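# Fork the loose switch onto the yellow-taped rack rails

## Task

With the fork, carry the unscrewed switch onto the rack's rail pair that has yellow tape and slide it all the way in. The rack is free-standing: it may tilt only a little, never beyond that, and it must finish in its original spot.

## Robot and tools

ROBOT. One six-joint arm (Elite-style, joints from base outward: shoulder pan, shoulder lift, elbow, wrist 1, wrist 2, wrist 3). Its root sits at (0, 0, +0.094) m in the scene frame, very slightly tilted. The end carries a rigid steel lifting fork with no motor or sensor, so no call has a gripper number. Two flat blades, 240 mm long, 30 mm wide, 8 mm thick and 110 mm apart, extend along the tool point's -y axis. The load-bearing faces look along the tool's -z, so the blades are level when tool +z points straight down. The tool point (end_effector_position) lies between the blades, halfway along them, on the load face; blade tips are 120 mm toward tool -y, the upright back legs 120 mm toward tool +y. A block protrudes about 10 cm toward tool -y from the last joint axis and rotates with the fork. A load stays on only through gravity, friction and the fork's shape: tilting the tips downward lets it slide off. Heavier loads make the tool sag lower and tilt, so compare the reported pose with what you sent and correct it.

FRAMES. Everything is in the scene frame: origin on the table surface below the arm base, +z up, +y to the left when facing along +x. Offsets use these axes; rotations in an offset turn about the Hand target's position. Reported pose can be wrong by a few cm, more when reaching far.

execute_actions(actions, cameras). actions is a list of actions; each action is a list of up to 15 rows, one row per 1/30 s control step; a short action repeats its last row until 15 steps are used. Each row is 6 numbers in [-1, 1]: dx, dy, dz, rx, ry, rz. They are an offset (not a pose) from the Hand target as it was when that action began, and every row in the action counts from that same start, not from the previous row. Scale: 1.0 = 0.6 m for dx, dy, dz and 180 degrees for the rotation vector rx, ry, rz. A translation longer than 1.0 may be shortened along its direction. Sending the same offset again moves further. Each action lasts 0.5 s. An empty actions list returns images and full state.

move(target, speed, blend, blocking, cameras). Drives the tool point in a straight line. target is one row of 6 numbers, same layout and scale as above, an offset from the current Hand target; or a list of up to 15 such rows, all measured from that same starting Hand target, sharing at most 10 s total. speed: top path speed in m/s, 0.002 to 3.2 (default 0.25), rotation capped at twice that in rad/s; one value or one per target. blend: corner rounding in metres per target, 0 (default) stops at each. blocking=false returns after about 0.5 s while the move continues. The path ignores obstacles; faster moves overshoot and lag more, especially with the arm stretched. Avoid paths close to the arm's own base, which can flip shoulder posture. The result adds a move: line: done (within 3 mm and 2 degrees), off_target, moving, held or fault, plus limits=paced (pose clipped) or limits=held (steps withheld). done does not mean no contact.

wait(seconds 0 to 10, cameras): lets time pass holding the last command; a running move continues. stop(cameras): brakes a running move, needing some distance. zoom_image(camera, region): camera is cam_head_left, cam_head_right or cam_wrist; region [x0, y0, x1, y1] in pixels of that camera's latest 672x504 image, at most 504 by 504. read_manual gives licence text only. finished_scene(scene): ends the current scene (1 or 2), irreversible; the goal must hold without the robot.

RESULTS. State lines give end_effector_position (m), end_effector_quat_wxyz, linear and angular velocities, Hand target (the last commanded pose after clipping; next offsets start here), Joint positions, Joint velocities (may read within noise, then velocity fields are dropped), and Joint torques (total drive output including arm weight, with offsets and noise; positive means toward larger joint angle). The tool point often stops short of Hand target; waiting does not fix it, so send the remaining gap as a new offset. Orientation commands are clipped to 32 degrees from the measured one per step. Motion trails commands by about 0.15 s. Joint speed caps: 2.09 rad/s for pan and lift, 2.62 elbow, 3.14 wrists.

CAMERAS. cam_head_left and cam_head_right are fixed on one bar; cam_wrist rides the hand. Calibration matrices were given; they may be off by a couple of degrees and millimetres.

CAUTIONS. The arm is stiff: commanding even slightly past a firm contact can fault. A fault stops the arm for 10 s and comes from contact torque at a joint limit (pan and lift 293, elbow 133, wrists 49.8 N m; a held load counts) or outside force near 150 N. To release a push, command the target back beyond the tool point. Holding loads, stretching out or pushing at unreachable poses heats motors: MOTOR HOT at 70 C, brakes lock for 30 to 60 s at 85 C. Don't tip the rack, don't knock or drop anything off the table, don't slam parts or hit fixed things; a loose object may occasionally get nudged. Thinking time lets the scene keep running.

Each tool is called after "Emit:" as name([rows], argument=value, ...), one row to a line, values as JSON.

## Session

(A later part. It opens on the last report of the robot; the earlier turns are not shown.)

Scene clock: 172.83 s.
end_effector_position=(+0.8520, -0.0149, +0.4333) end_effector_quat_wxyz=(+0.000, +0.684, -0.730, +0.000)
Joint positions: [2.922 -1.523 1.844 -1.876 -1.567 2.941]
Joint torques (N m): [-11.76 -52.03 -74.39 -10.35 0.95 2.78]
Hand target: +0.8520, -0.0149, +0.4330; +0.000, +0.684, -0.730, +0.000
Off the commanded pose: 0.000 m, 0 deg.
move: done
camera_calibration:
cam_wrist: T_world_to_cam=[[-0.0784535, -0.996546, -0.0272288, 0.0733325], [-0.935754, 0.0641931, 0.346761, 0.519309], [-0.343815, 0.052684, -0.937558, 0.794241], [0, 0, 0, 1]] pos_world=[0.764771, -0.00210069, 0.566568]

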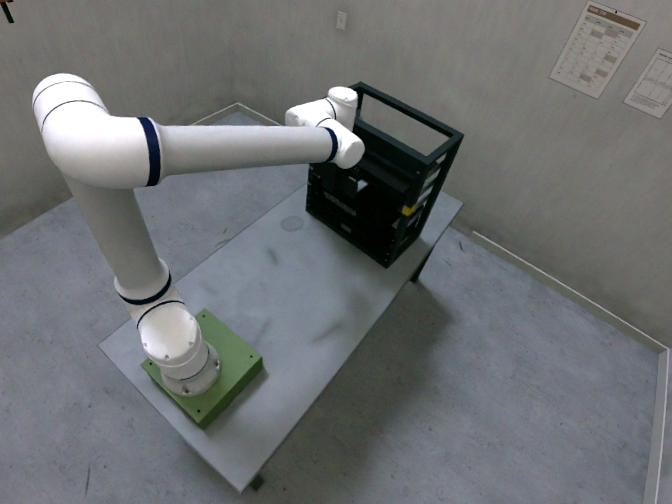

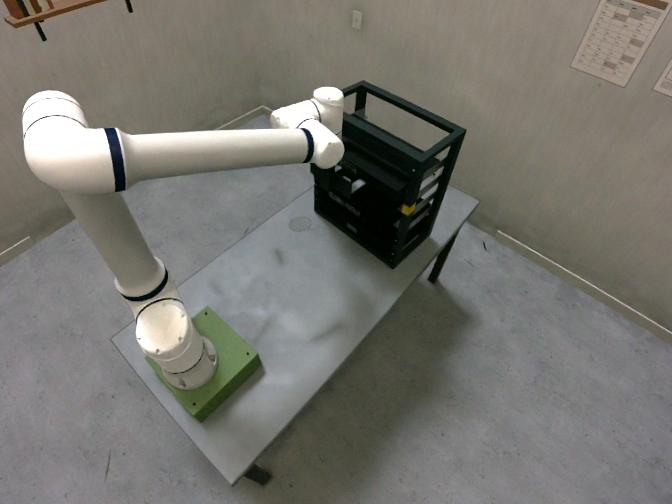

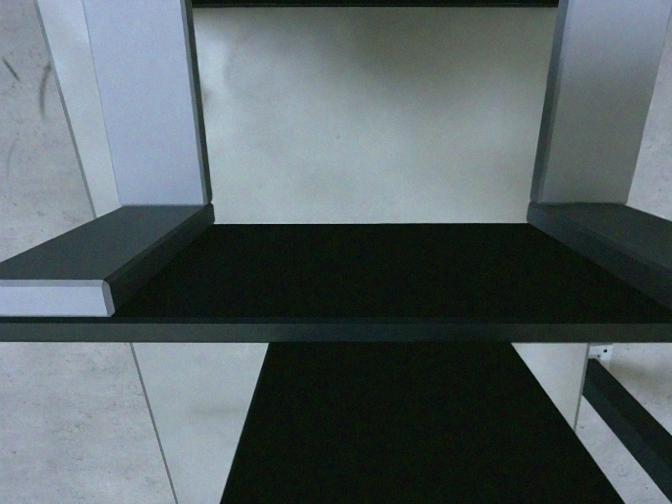

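Emit:
move([
  [0,0,-0.012,0,0,0],
  [0.0832,-0.0055,-0.012,0,0,0],
  [0.0832,-0.0055,0.008,0,0,0],
], speed=[0.05,0.08,0.03])

Emit:
move(target=[0,0,0.0055,0,0,0], speed=0.015)

Emit:
move(target=[0,0,0.005,0,0,0], speed=0.015)

Emit:
move(target=[0,0,0.0067,0,0,0], speed=0.02, cameras=["all"])

Emit:
zoom_image(camera="cam_head_right", region=[270, 70, 450, 250])

Scene clock: 181.20 s.
end_effector_position=(+0.9019, -0.0182, +0.4376) end_effector_quat_wxyz=(+0.000, +0.684, -0.730, +0.000)
Joint positions: [2.936 -1.443 1.749 -1.862 -1.567 2.955]
Joint torques (N m): [5.18 -91.29 -98.14 -5.34 -0.43 2.73]
Hand target: +0.9019, -0.0182, +0.4378; +0.000, +0.684, -0.730, +0.000
Off the commanded pose: 0.000 m, 0 deg.
move: done

Scene clock: 181.90 s.
end_effector_position=(+0.9019, -0.0182, +0.4408) end_effector_quat_wxyz=(+0.000, +0.684, -0.730, +0.000)
Joint positions: [2.936 -1.445 1.745 -1.856 -1.567 2.955]
Joint torques (N m): [-3.19 -111.72 -124.5 -10.84 0.32 0.63]
Hand target: +0.9019, -0.0182, +0.4411; +0.000, +0.684, -0.730, +0.000
Off the commanded pose: 0.000 m, 0 deg.
move: done

Scene clock: 182.60 s.
end_effector_position=(+0.9019, -0.0182, +0.4440) end_effector_quat_wxyz=(+0.000, +0.684, -0.730, +0.000)
Joint positions: [2.936 -1.446 1.741 -1.85 -1.567 2.955]
Joint torques (N m): [-13.7 -124 -140.48 -16.85 3.01 -1.48]
Hand target: +0.9019, -0.0182, +0.4441; +0.000, +0.684, -0.730, +0.000
Off the commanded pose: 0.000 m, 0 deg.
move: done

Scene clock: 183.30 s.
end_effector_position=(+0.9019, -0.0182, +0.4480) end_effector_quat_wxyz=(+0.000, +0.684, -0.730, +0.000)
Joint positions: [2.936 -1.448 1.735 -1.843 -1.567 2.955]
Joint torques (N m): [-14.76 -123.14 -141.23 -17.21 3.03 -1.52]
Hand target: +0.9019, -0.0182, +0.4482; +0.000, +0.684, -0.730, +0.000
Off the commanded pose: 0.000 m, 0 deg.
move: done
camera_calibration:
cam_wrist: T_world_to_cam=[[-0.0784882, -0.996541, -0.0273221, 0.0744441], [-0.935752, 0.0641932, 0.346767, 0.561078], [-0.343813, 0.0527838, -0.937553, 0.825443], [0, 0, 0, 1]] pos_world=[0.814671, -0.00540084, 0.581368]

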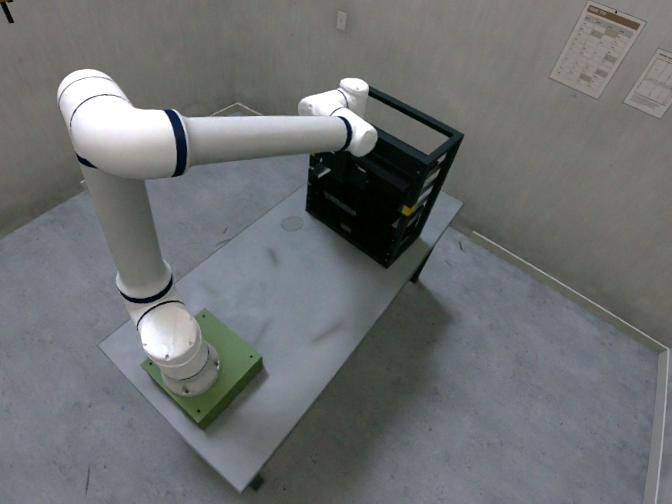

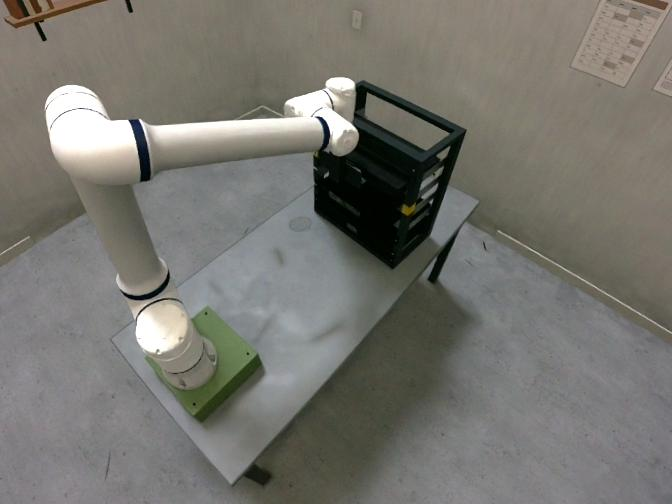

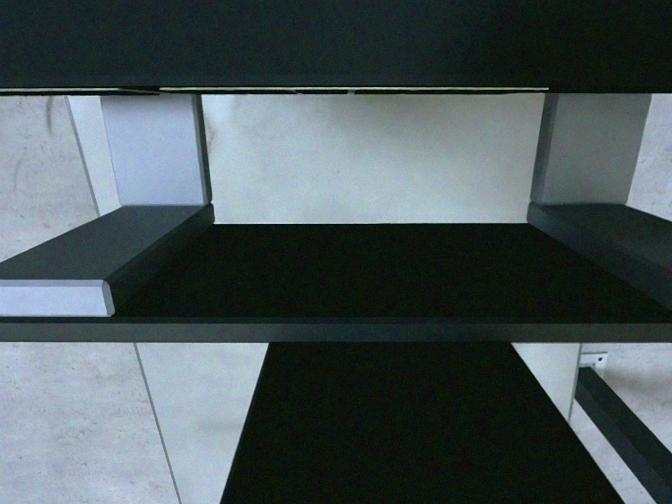

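Scaled by 2.800.

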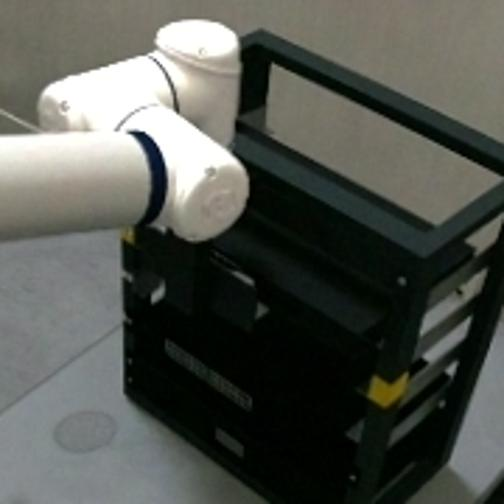

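Emit:
move(target=[-0.4,0.0265,0,0,0,0], speed=0.1, cameras=["all"])

Emit:
zoom_image(camera="cam_head_right", region=[250, 70, 450, 270])

Emit:
zoom_image(camera="cam_head_left", region=[250, 70, 450, 270])

Scene clock: 191.57 s.
end_effector_position=(+0.6621, -0.0023, +0.4481) end_effector_quat_wxyz=(+0.000, +0.684, -0.730, +0.000)
Joint positions: [2.846 -1.871 2.111 -1.795 -1.568 2.866]
Joint torques (N m): [-21.14 -70.49 -117.39 -16.86 2.27 -2.27]
Hand target: +0.6619, -0.0023, +0.4482; +0.000, +0.684, -0.730, +0.000
Off the commanded pose: 0.000 m, 0 deg.
move: done
camera_calibration:
cam_wrist: T_world_to_cam=[[-0.0784549, -0.996546, -0.0272283, 0.0713968], [-0.935754, 0.0641945, 0.346761, 0.335634], [-0.343815, 0.0526841, -0.937558, 0.742256], [0, 0, 0, 1]] pos_world=[0.574871, 0.0104993, 0.581468]

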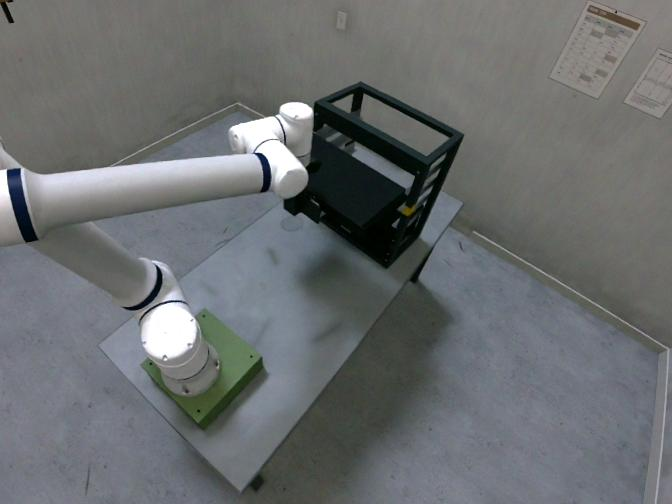

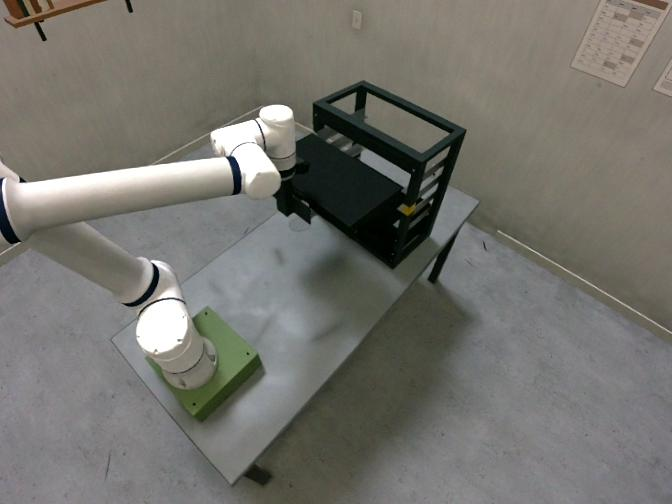

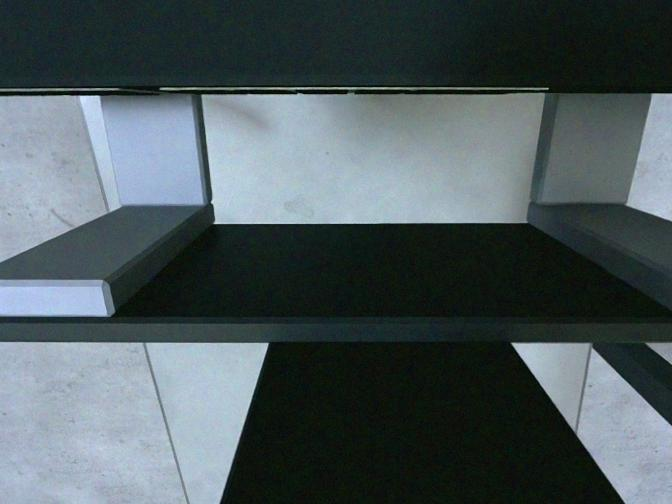

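Scaled by 2.520.

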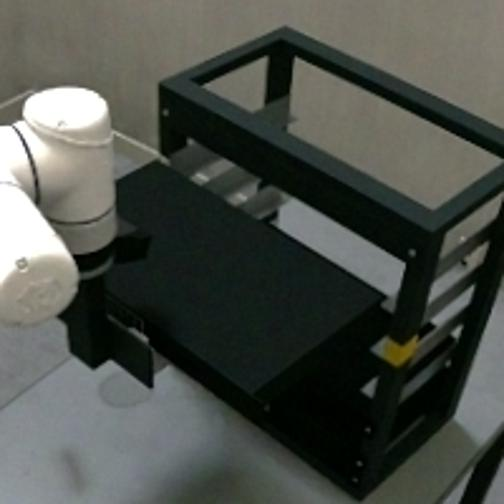

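Scaled by 2.520.

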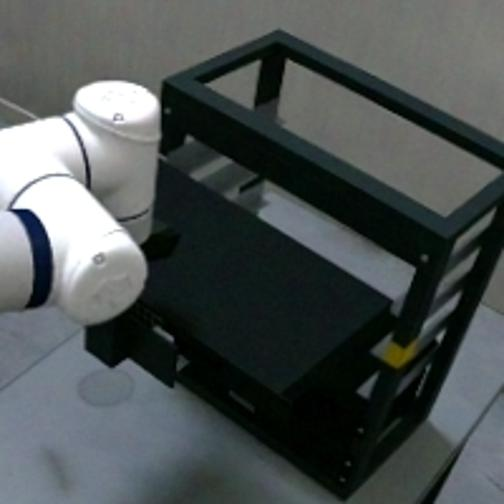

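Emit:
move([
  [0,0,-0.148,0,0,0],
  [0.2,-0.01325,-0.148,0,0,0],
], speed=0.1, cameras=["all"])

Emit:
zoom_image(camera="cam_head_right", region=[250, 70, 450, 270])

Emit:
zoom_image(camera="cam_head_left", region=[250, 70, 450, 270])

Scene clock: 201.90 s.
end_effector_position=(+0.7817, -0.0102, +0.3594) end_effector_quat_wxyz=(+0.000, +0.684, -0.730, +0.000)
Joint positions: [2.9 -1.595 2.054 -2.015 -1.567 2.919]
Joint torques (N m): [10.37 -69.5 -133.86 -21.93 0.61 3.32]
Hand target: +0.7819, -0.0102, +0.3594; +0.000, +0.684, -0.730, +0.000
Off the commanded pose: 0.000 m, 0 deg.
move: done
camera_calibration:
cam_wrist: T_world_to_cam=[[-0.0784868, -0.996541, -0.0273226, 0.070558], [-0.935752, 0.0641917, 0.346767, 0.478845], [-0.343813, 0.0527838, -0.937553, 0.700533], [0, 0, 0, 1]] pos_world=[0.694471, 0.00259916, 0.492668]

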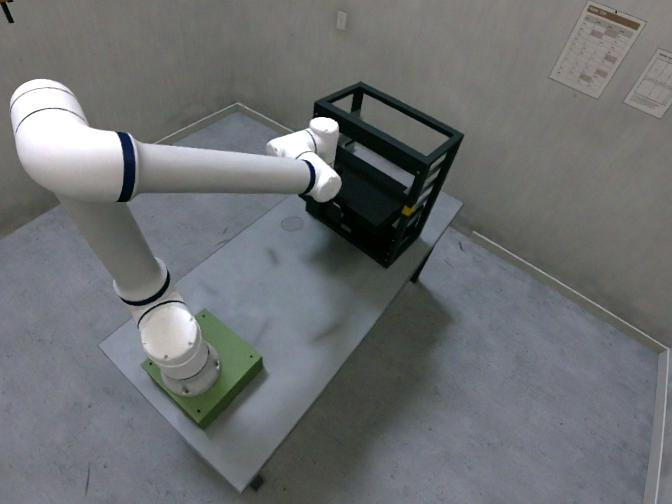

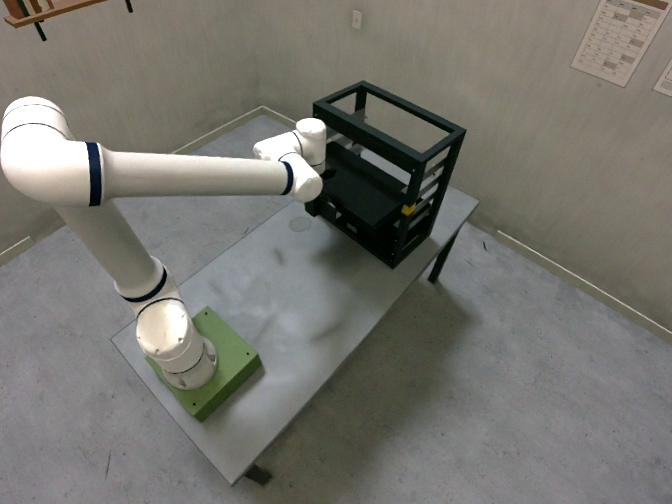

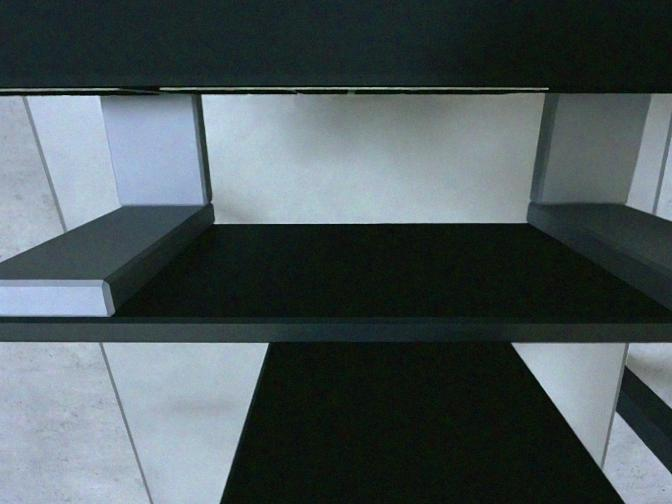

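Scaled by 2.520.

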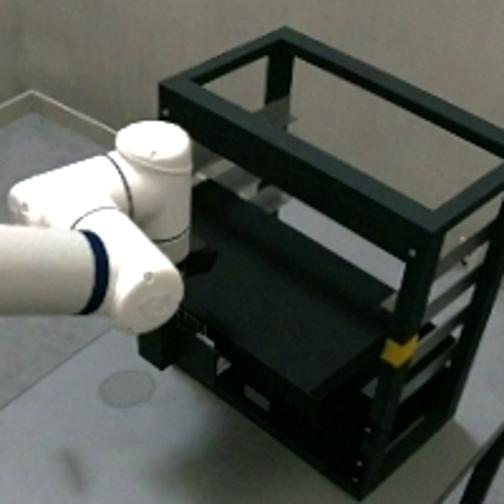

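Scaled by 2.520.

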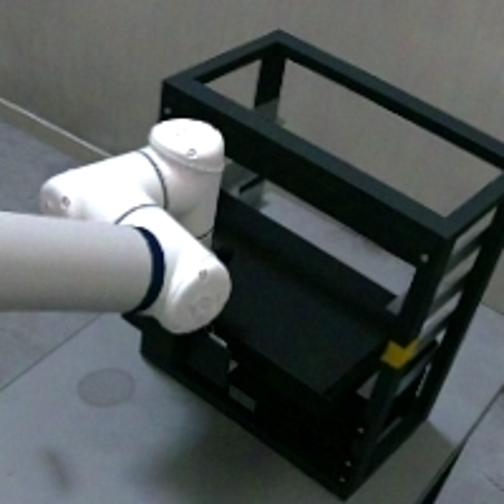

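Emit:
move(target=[0.2167,-0.01435,0,0,0,0], speed=0.08, cameras=["all"])

Emit:
zoom_image(camera="cam_head_right", region=[250, 70, 450, 270])

Scene clock: 206.37 s.
end_effector_position=(+0.9118, -0.0188, +0.3594) end_effector_quat_wxyz=(+0.000, +0.684, -0.730, +0.000)
Joint positions: [2.939 -1.382 1.824 -1.998 -1.567 2.958]
Joint torques (N m): [9.86 -99.65 -134.84 -17 1.39 3.26]
Hand target: +0.9119, -0.0188, +0.3594; +0.000, +0.684, -0.730, +0.000
Off the commanded pose: 0.000 m, 0 deg.
move: done
camera_calibration:
cam_wrist: T_world_to_cam=[[-0.0784868, -0.996541, -0.0273226, 0.0722016], [-0.935752, 0.0641917, 0.346767, 0.601104], [-0.343813, 0.0527838, -0.937553, 0.745811], [0, 0, 0, 1]] pos_world=[0.824571, -0.00600084, 0.492768]

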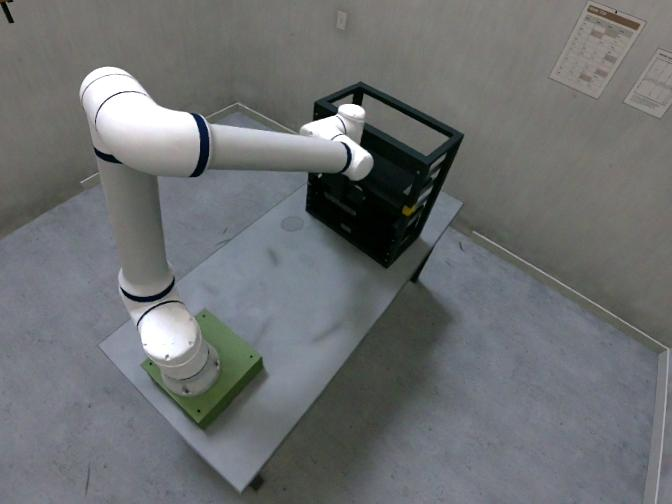

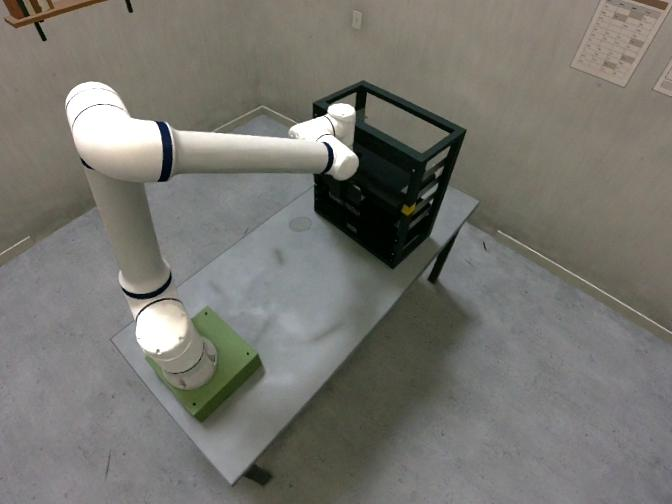

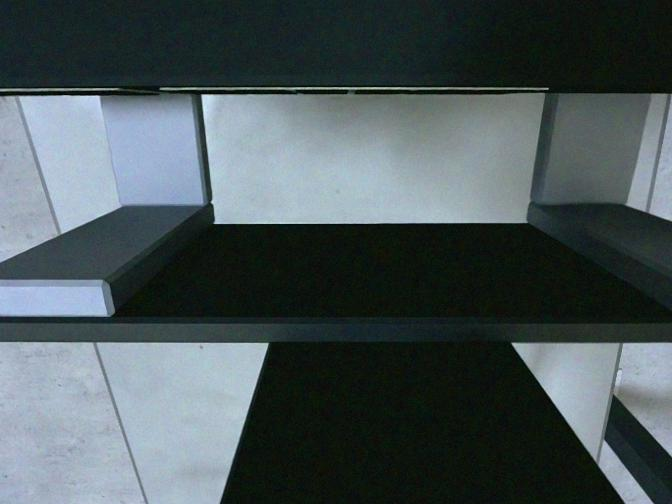

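Scaled by 2.520.

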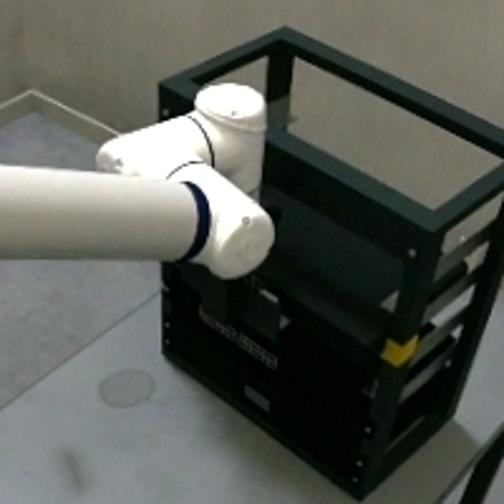

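Emit:
move(target=[0,0,-0.028,0,0,0], speed=0.015, cameras=["cam_wrist"])

Emit:
wait(seconds=0.1)

Scene clock: 209.93 s.
end_effector_position=(+0.9119, -0.0188, +0.3428) end_effector_quat_wxyz=(+0.000, +0.684, -0.730, +0.000)
Joint positions: [2.939 -1.37 1.841 -2.028 -1.567 2.958]
Joint torques (N m): [10.15 -64.69 -69.67 -10.09 0.87 2.9]
Hand target: +0.9119, -0.0188, +0.3426; +0.000, +0.684, -0.730, +0.000
Off the commanded pose: 0.000 m, 0 deg.
move: done
camera_calibration:
cam_wrist: T_world_to_cam=[[-0.0784535, -0.996546, -0.0272288, 0.071592], [-0.935754, 0.0641931, 0.346761, 0.607058], [-0.343815, 0.052684, -0.937558, 0.730325], [0, 0, 0, 1]] pos_world=[0.824771, -0.00610069, 0.476168]
Images, in order (width x height): cam_wrist 672x504.

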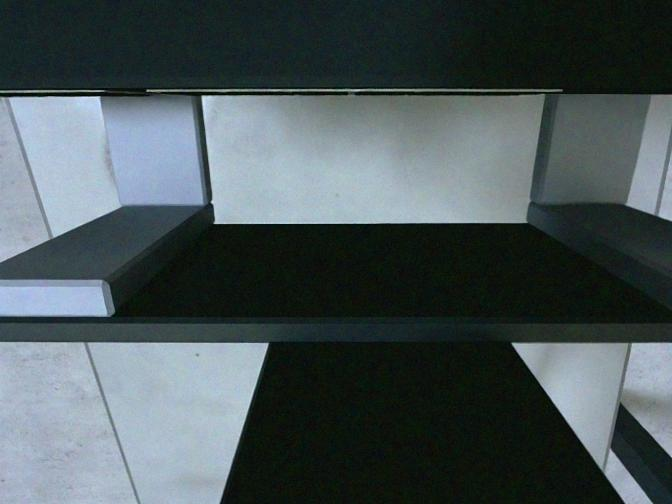

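Scene clock: 210.03 s.
end_effector_position=(+0.9119, -0.0188, +0.3426) end_effector_quat_wxyz=(+0.000, +0.684, -0.730, +0.000)
Joint positions: [2.939 -1.369 1.841 -2.028 -1.567 2.958]
Joint torques (N m): [9.47 -65.38 -69.83 -10.18 0.82 2.98]
Hand target: +0.9119, -0.0188, +0.3426; +0.000, +0.684, -0.730, +0.000
Off the commanded pose: 0.000 m, 0 deg.
wait: 0.10 s; no rest

Emit:
move([
  [0,0,-0.015,0,0,0],
  [-0.42,0.0278,-0.015,0,0,0],
  [-0.42,0.0278,0.056,0,0,0],
], speed=[0.04,0.12,0.12], cameras=["all"])

Emit:
zoom_image(camera="cam_head_right", region=[250, 70, 450, 270])

Emit:
zoom_image(camera="cam_head_left", region=[250, 70, 450, 270])

Scene clock: 216.97 s.
end_effector_position=(+0.6599, -0.0022, +0.3760) end_effector_quat_wxyz=(+0.000, +0.684, -0.730, +0.000)
Joint positions: [2.845 -1.834 2.218 -1.94 -1.568 2.865]
Joint torques (N m): [-22.18 -45.87 -97.09 -5.33 0.83 -2.25]
Hand target: +0.6599, -0.0022, +0.3762; +0.000, +0.684, -0.730, +0.000
Off the commanded pose: 0.000 m, 0 deg.
move: done
camera_calibration:
cam_wrist: T_world_to_cam=[[-0.0784868, -0.996541, -0.0273226, 0.0694347], [-0.935752, 0.0641917, 0.346767, 0.358659], [-0.343813, 0.0527838, -0.937553, 0.673926], [0, 0, 0, 1]] pos_world=[0.572771, 0.0105992, 0.509368]

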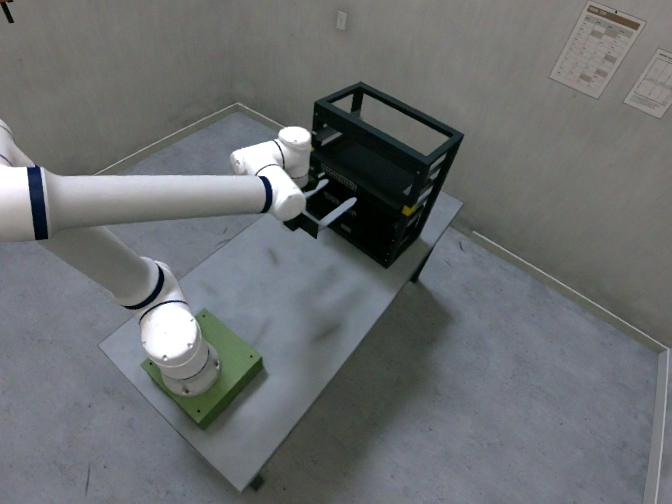

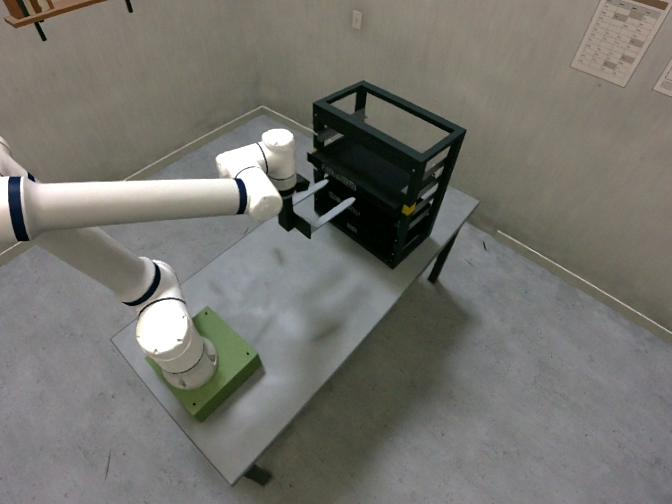

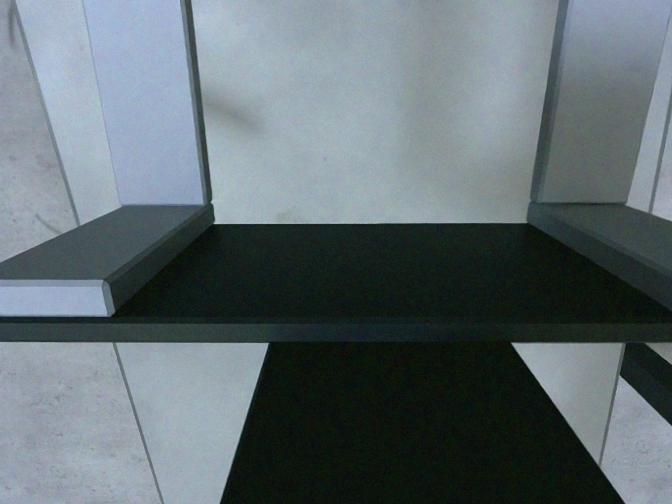

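Scaled by 2.520.

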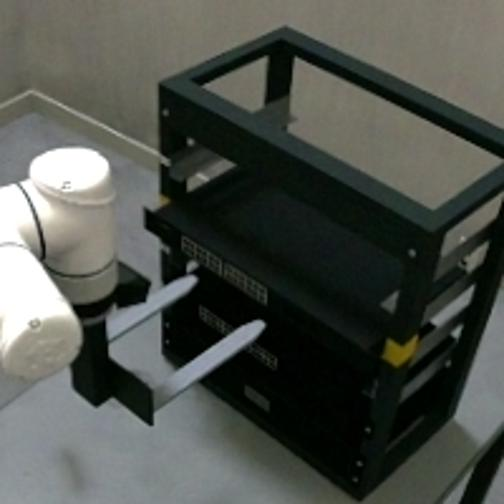

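Scaled by 2.520.

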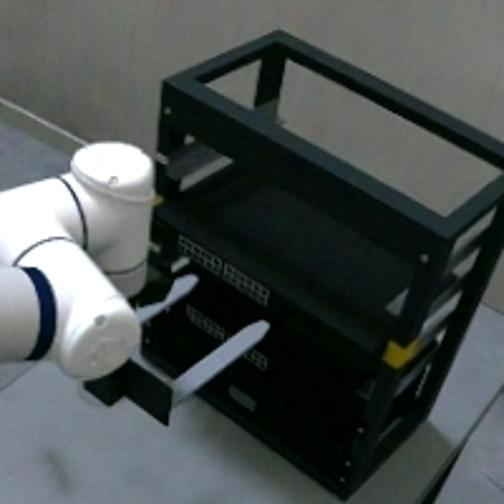

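Emit:
move(target=[0.0667,-0.0044,0,0,0,0], speed=0.1)

Emit:
move(target=[0.0667,-0.0044,0,0,0,0], speed=0.03, cameras=["all"])

Emit:
zoom_image(camera="cam_head_right", region=[250, 70, 450, 270])

Scene clock: 221.33 s.
end_effector_position=(+0.6998, -0.0048, +0.3762) end_effector_quat_wxyz=(+0.000, +0.684, -0.730, +0.000)
Joint positions: [2.866 -1.756 2.161 -1.961 -1.568 2.885]
Joint torques (N m): [8.97 -24.72 -95.99 -10.4 0.72 3.23]
Hand target: +0.7000, -0.0048, +0.3762; +0.000, +0.684, -0.730, +0.000
Off the commanded pose: 0.000 m, 0 deg.
move: done

Scene clock: 223.03 s.
end_effector_position=(+0.7398, -0.0074, +0.3762) end_effector_quat_wxyz=(+0.000, +0.684, -0.730, +0.000)
Joint positions: [2.884 -1.682 2.1 -1.975 -1.568 2.903]
Joint torques (N m): [8.39 -33.55 -110.12 -16.49 2.96 3.24]
Hand target: +0.7400, -0.0074, +0.3762; +0.000, +0.684, -0.730, +0.000
Off the commanded pose: 0.000 m, 0 deg.
move: done
camera_calibration:
cam_wrist: T_world_to_cam=[[-0.0784868, -0.996541, -0.0273226, 0.0704218], [-0.935752, 0.0641917, 0.346767, 0.433603], [-0.343813, 0.0527838, -0.937553, 0.70183], [0, 0, 0, 1]] pos_world=[0.652571, 0.00529916, 0.509568]

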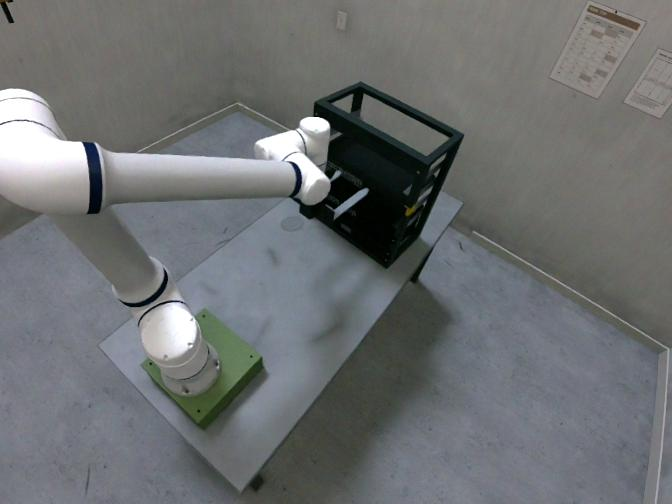

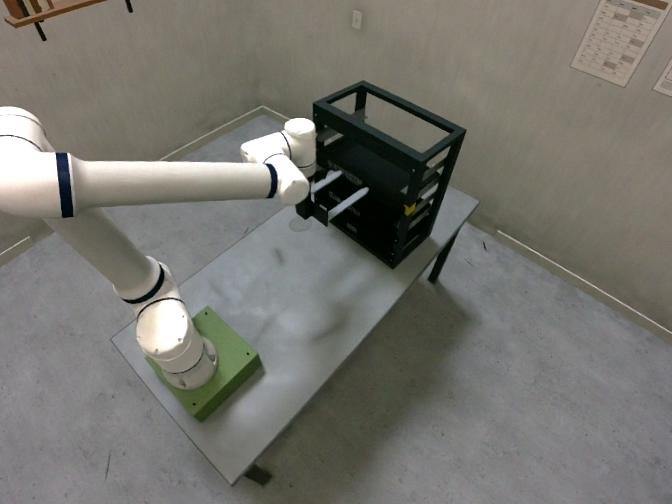

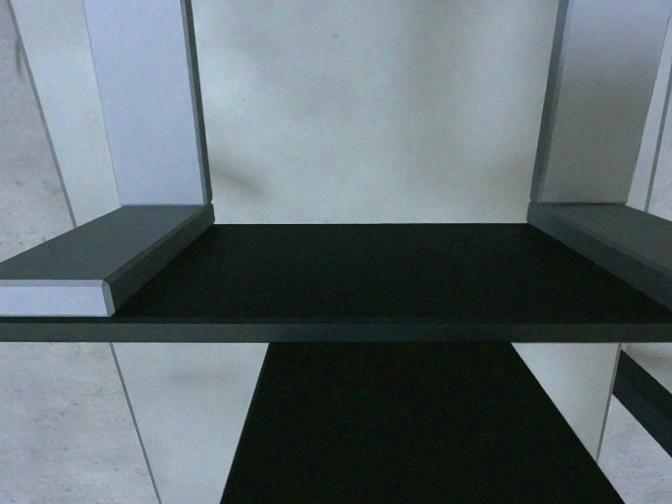

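Scaled by 2.520.

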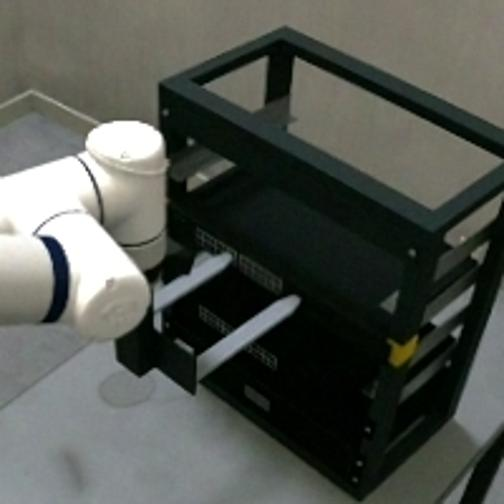

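Emit:
move(target=[0.008,-0.0005,0,0,0,0], speed=0.02)

Emit:
move(target=[0.005,-0.0003,0,0,0,0], speed=0.02, cameras=["all"])

Emit:
zoom_image(camera="cam_head_right", region=[250, 70, 450, 270])

Emit:
zoom_image(camera="cam_head_right", region=[380, 160, 450, 230])

Scene clock: 227.43 s.
end_effector_position=(+0.7446, -0.0077, +0.3762) end_effector_quat_wxyz=(+0.000, +0.684, -0.730, +0.000)
Joint positions: [2.886 -1.673 2.093 -1.976 -1.568 2.905]
Joint torques (N m): [8.88 -33.89 -110.08 -16.35 2.41 3.24]
Hand target: +0.7448, -0.0077, +0.3762; +0.000, +0.684, -0.730, +0.000
Off the commanded pose: 0.000 m, 0 deg.
move: done

Scene clock: 228.13 s.
end_effector_position=(+0.7476, -0.0079, +0.3762) end_effector_quat_wxyz=(+0.000, +0.684, -0.730, +0.000)
Joint positions: [2.887 -1.667 2.088 -1.977 -1.568 2.906]
Joint torques (N m): [9.53 -33.93 -110.6 -16.38 3.2 3.09]
Hand target: +0.7478, -0.0079, +0.3762; +0.000, +0.684, -0.730, +0.000
Off the commanded pose: 0.000 m, 0 deg.
move: done
camera_calibration:
cam_wrist: T_world_to_cam=[[-0.0784882, -0.996541, -0.0273221, 0.0706411], [-0.935752, 0.0641932, 0.346767, 0.441056], [-0.343813, 0.0527838, -0.937553, 0.704473], [0, 0, 0, 1]] pos_world=[0.660471, 0.00489916, 0.509468]

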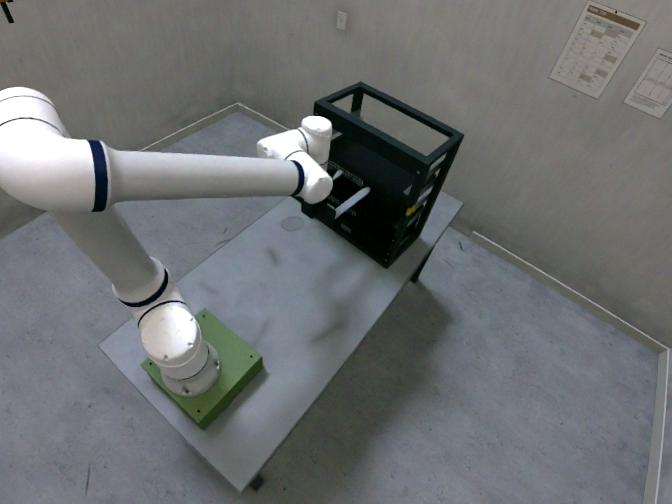

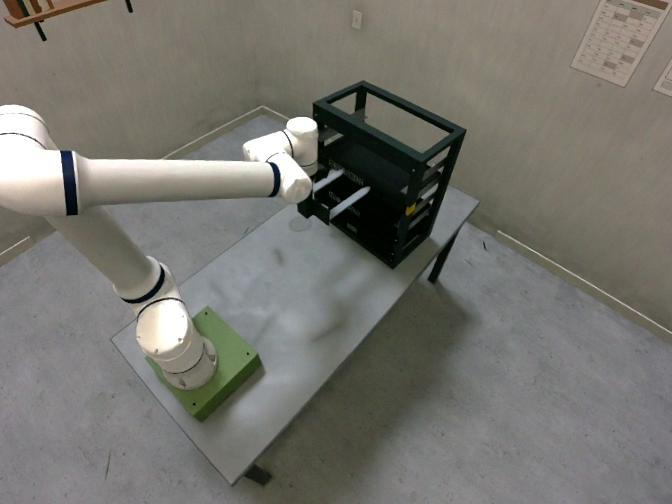

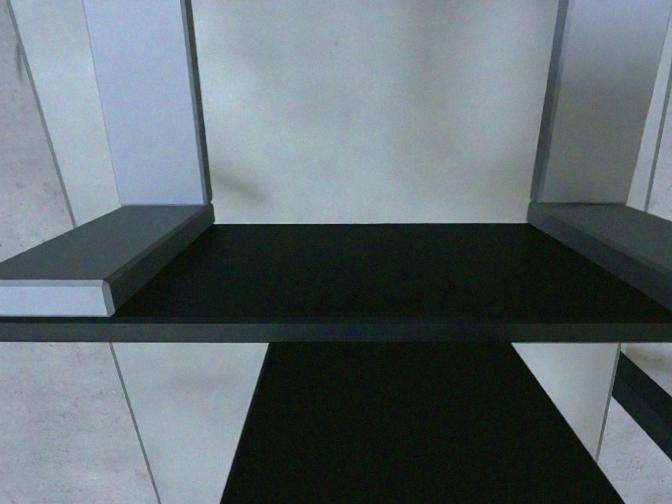

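Scaled by 2.520.

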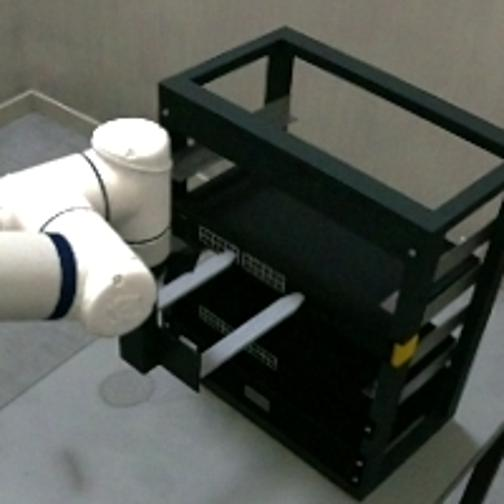

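Scaled by 7.200.

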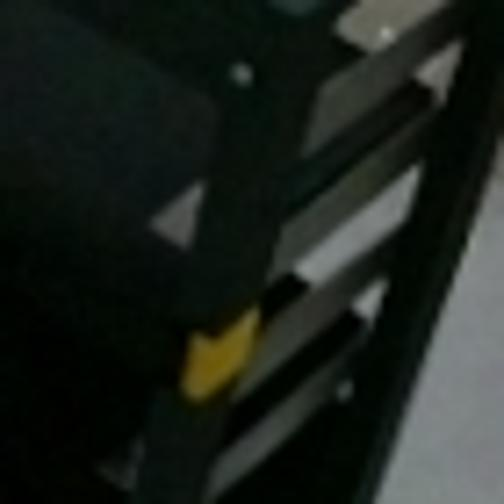

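Emit:
move(target=[0.005,-0.0003,0,0,0,0], speed=0.015)

Emit:
move(target=[0.0025,-0.0002,0,0,0,0], speed=0.015)

Emit:
move(target=[0.0025,-0.0002,0,0,0,0], speed=0.015, cameras=["all"])

Emit:
zoom_image(camera="cam_head_right", region=[250, 70, 450, 270])

Scene clock: 231.93 s.
end_effector_position=(+0.7506, -0.0081, +0.3762) end_effector_quat_wxyz=(+0.000, +0.684, -0.730, +0.000)
Joint positions: [2.888 -1.662 2.083 -1.977 -1.568 2.908]
Joint torques (N m): [9.38 -33.33 -110.42 -16.48 3.3 3.27]
Hand target: +0.7508, -0.0081, +0.3762; +0.000, +0.684, -0.730, +0.000
Off the commanded pose: 0.000 m, 0 deg.
move: done

Scene clock: 232.63 s.
end_effector_position=(+0.7522, -0.0082, +0.3762) end_effector_quat_wxyz=(+0.000, +0.684, -0.730, +0.000)
Joint positions: [2.889 -1.659 2.081 -1.978 -1.568 2.908]
Joint torques (N m): [7.51 -20.84 -116.96 -20.94 3.42 0.39]
Hand target: +0.7523, -0.0082, +0.3762; +0.000, +0.684, -0.730, +0.000
Off the commanded pose: 0.000 m, 0 deg.
move: done

Scene clock: 243.20 s.
end_effector_position=(+0.7518, -0.0081, +0.3745) end_effector_quat_wxyz=(+0.001, +0.683, -0.730, -0.002)
Joint positions: [2.89 -1.657 2.08 -1.974 -1.568 2.909]
Joint torques (N m): [-6.54 -50.42 -82.88 -8.41 -0.06 0.65]
Hand target: +0.7518, -0.0081, +0.3745; +0.001, +0.683, -0.730, -0.002 (not the last commanded pose)
Off the commanded pose: 0.003 m, 0 deg.
FORCE FAULT: contact force on the arm reached its limit, and the arm stopped for 10 seconds. The contact can be on any part of the arm, not only on its tool. That time counts as 20 of the actions that you can send in this scene. The arm's remaining commands of this call were not run. The arm's target is now where it stood when the stop ended, not its last command. The arm accepts commands again.
move: fault
camera_calibration:
cam_wrist: T_world_to_cam=[[-0.0793544, -0.996466, -0.0275418, 0.0713723], [-0.934096, 0.0646828, 0.351115, 0.442674], [-0.348093, 0.0535892, -0.935927, 0.707027], [0, 0, 0, 1]] pos_world=[0.665274, 0.00459769, 0.508262]

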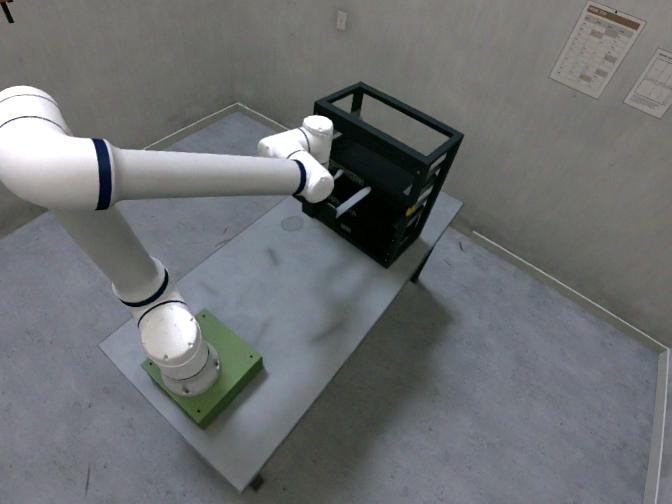

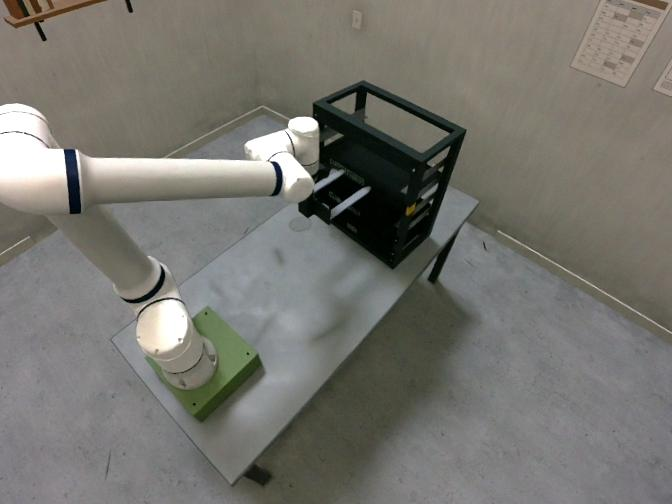

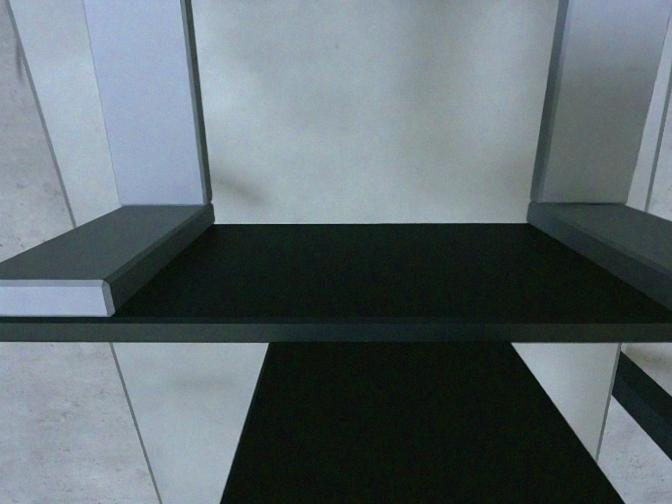

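Scaled by 2.520.

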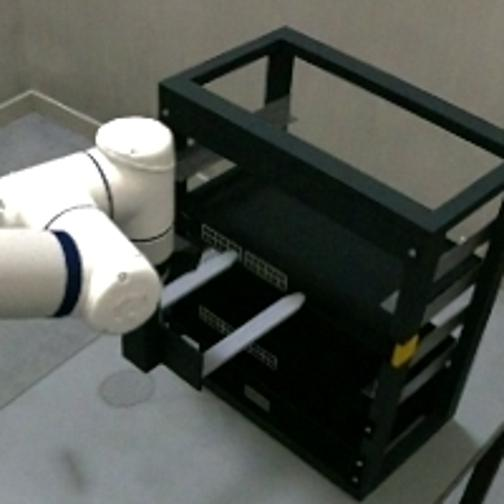

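Emit:
move(target=[-0.25,0.0166,0,0,0,0], speed=0.15, cameras=["all"])

Emit:
zoom_image(camera="cam_head_right", region=[290, 70, 470, 250])

Emit:
zoom_image(camera="cam_head_left", region=[290, 70, 470, 250])

Scene clock: 247.93 s.
end_effector_position=(+0.6019, +0.0018, +0.3745) end_effector_quat_wxyz=(+0.001, +0.683, -0.730, -0.002)
Joint positions: [2.81 -1.953 2.293 -1.891 -1.57 2.83]
Joint torques (N m): [-22.39 -36.36 -73.14 -5.1 1.22 -2.1]
Hand target: +0.6018, +0.0018, +0.3745; +0.001, +0.683, -0.730, -0.002
Off the commanded pose: 0.000 m, 0 deg.
move: done
camera_calibration:
cam_wrist: T_world_to_cam=[[-0.0793558, -0.996466, -0.0275413, 0.0694422], [-0.934095, 0.0646843, 0.351115, 0.302006], [-0.348093, 0.0535892, -0.935927, 0.654312], [0, 0, 0, 1]] pos_world=[0.515374, 0.0145977, 0.508262]

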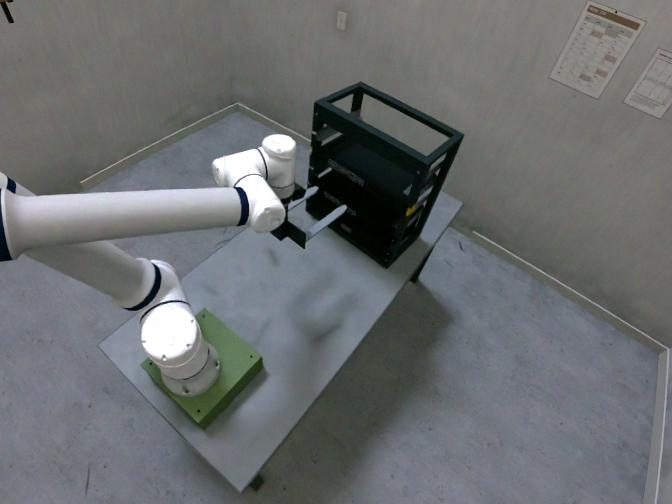

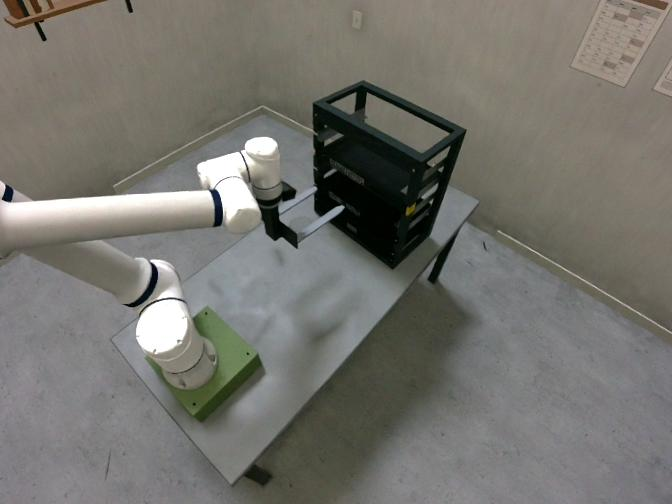

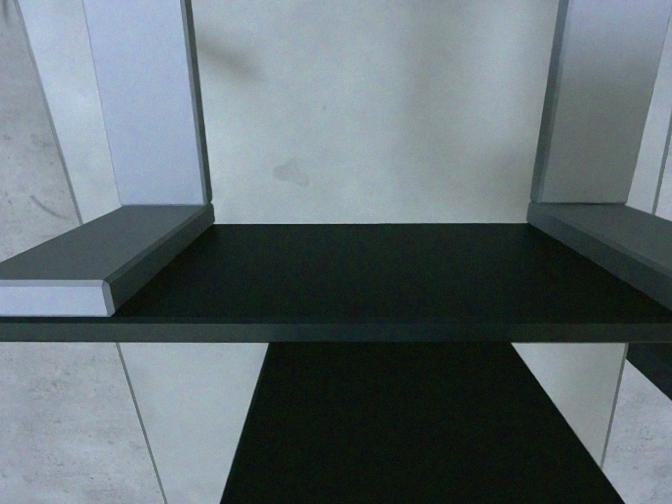

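Scaled by 2.800.

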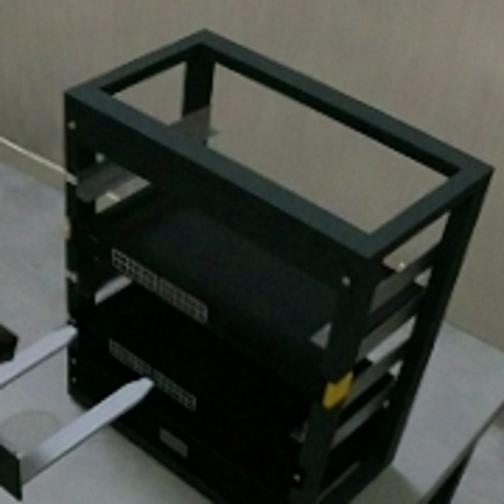

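Scaled by 2.800.

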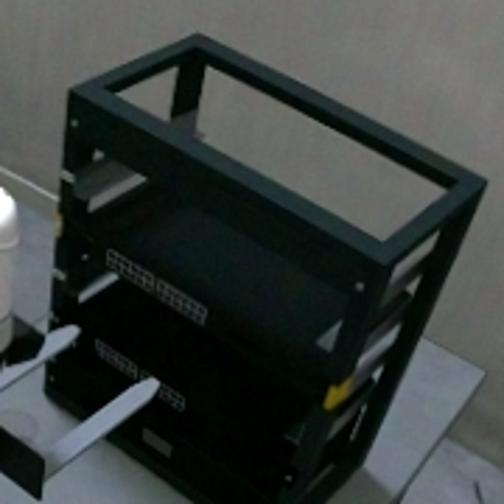

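Emit:
finished_scene(scene=1)

The scene is finished: the task was done.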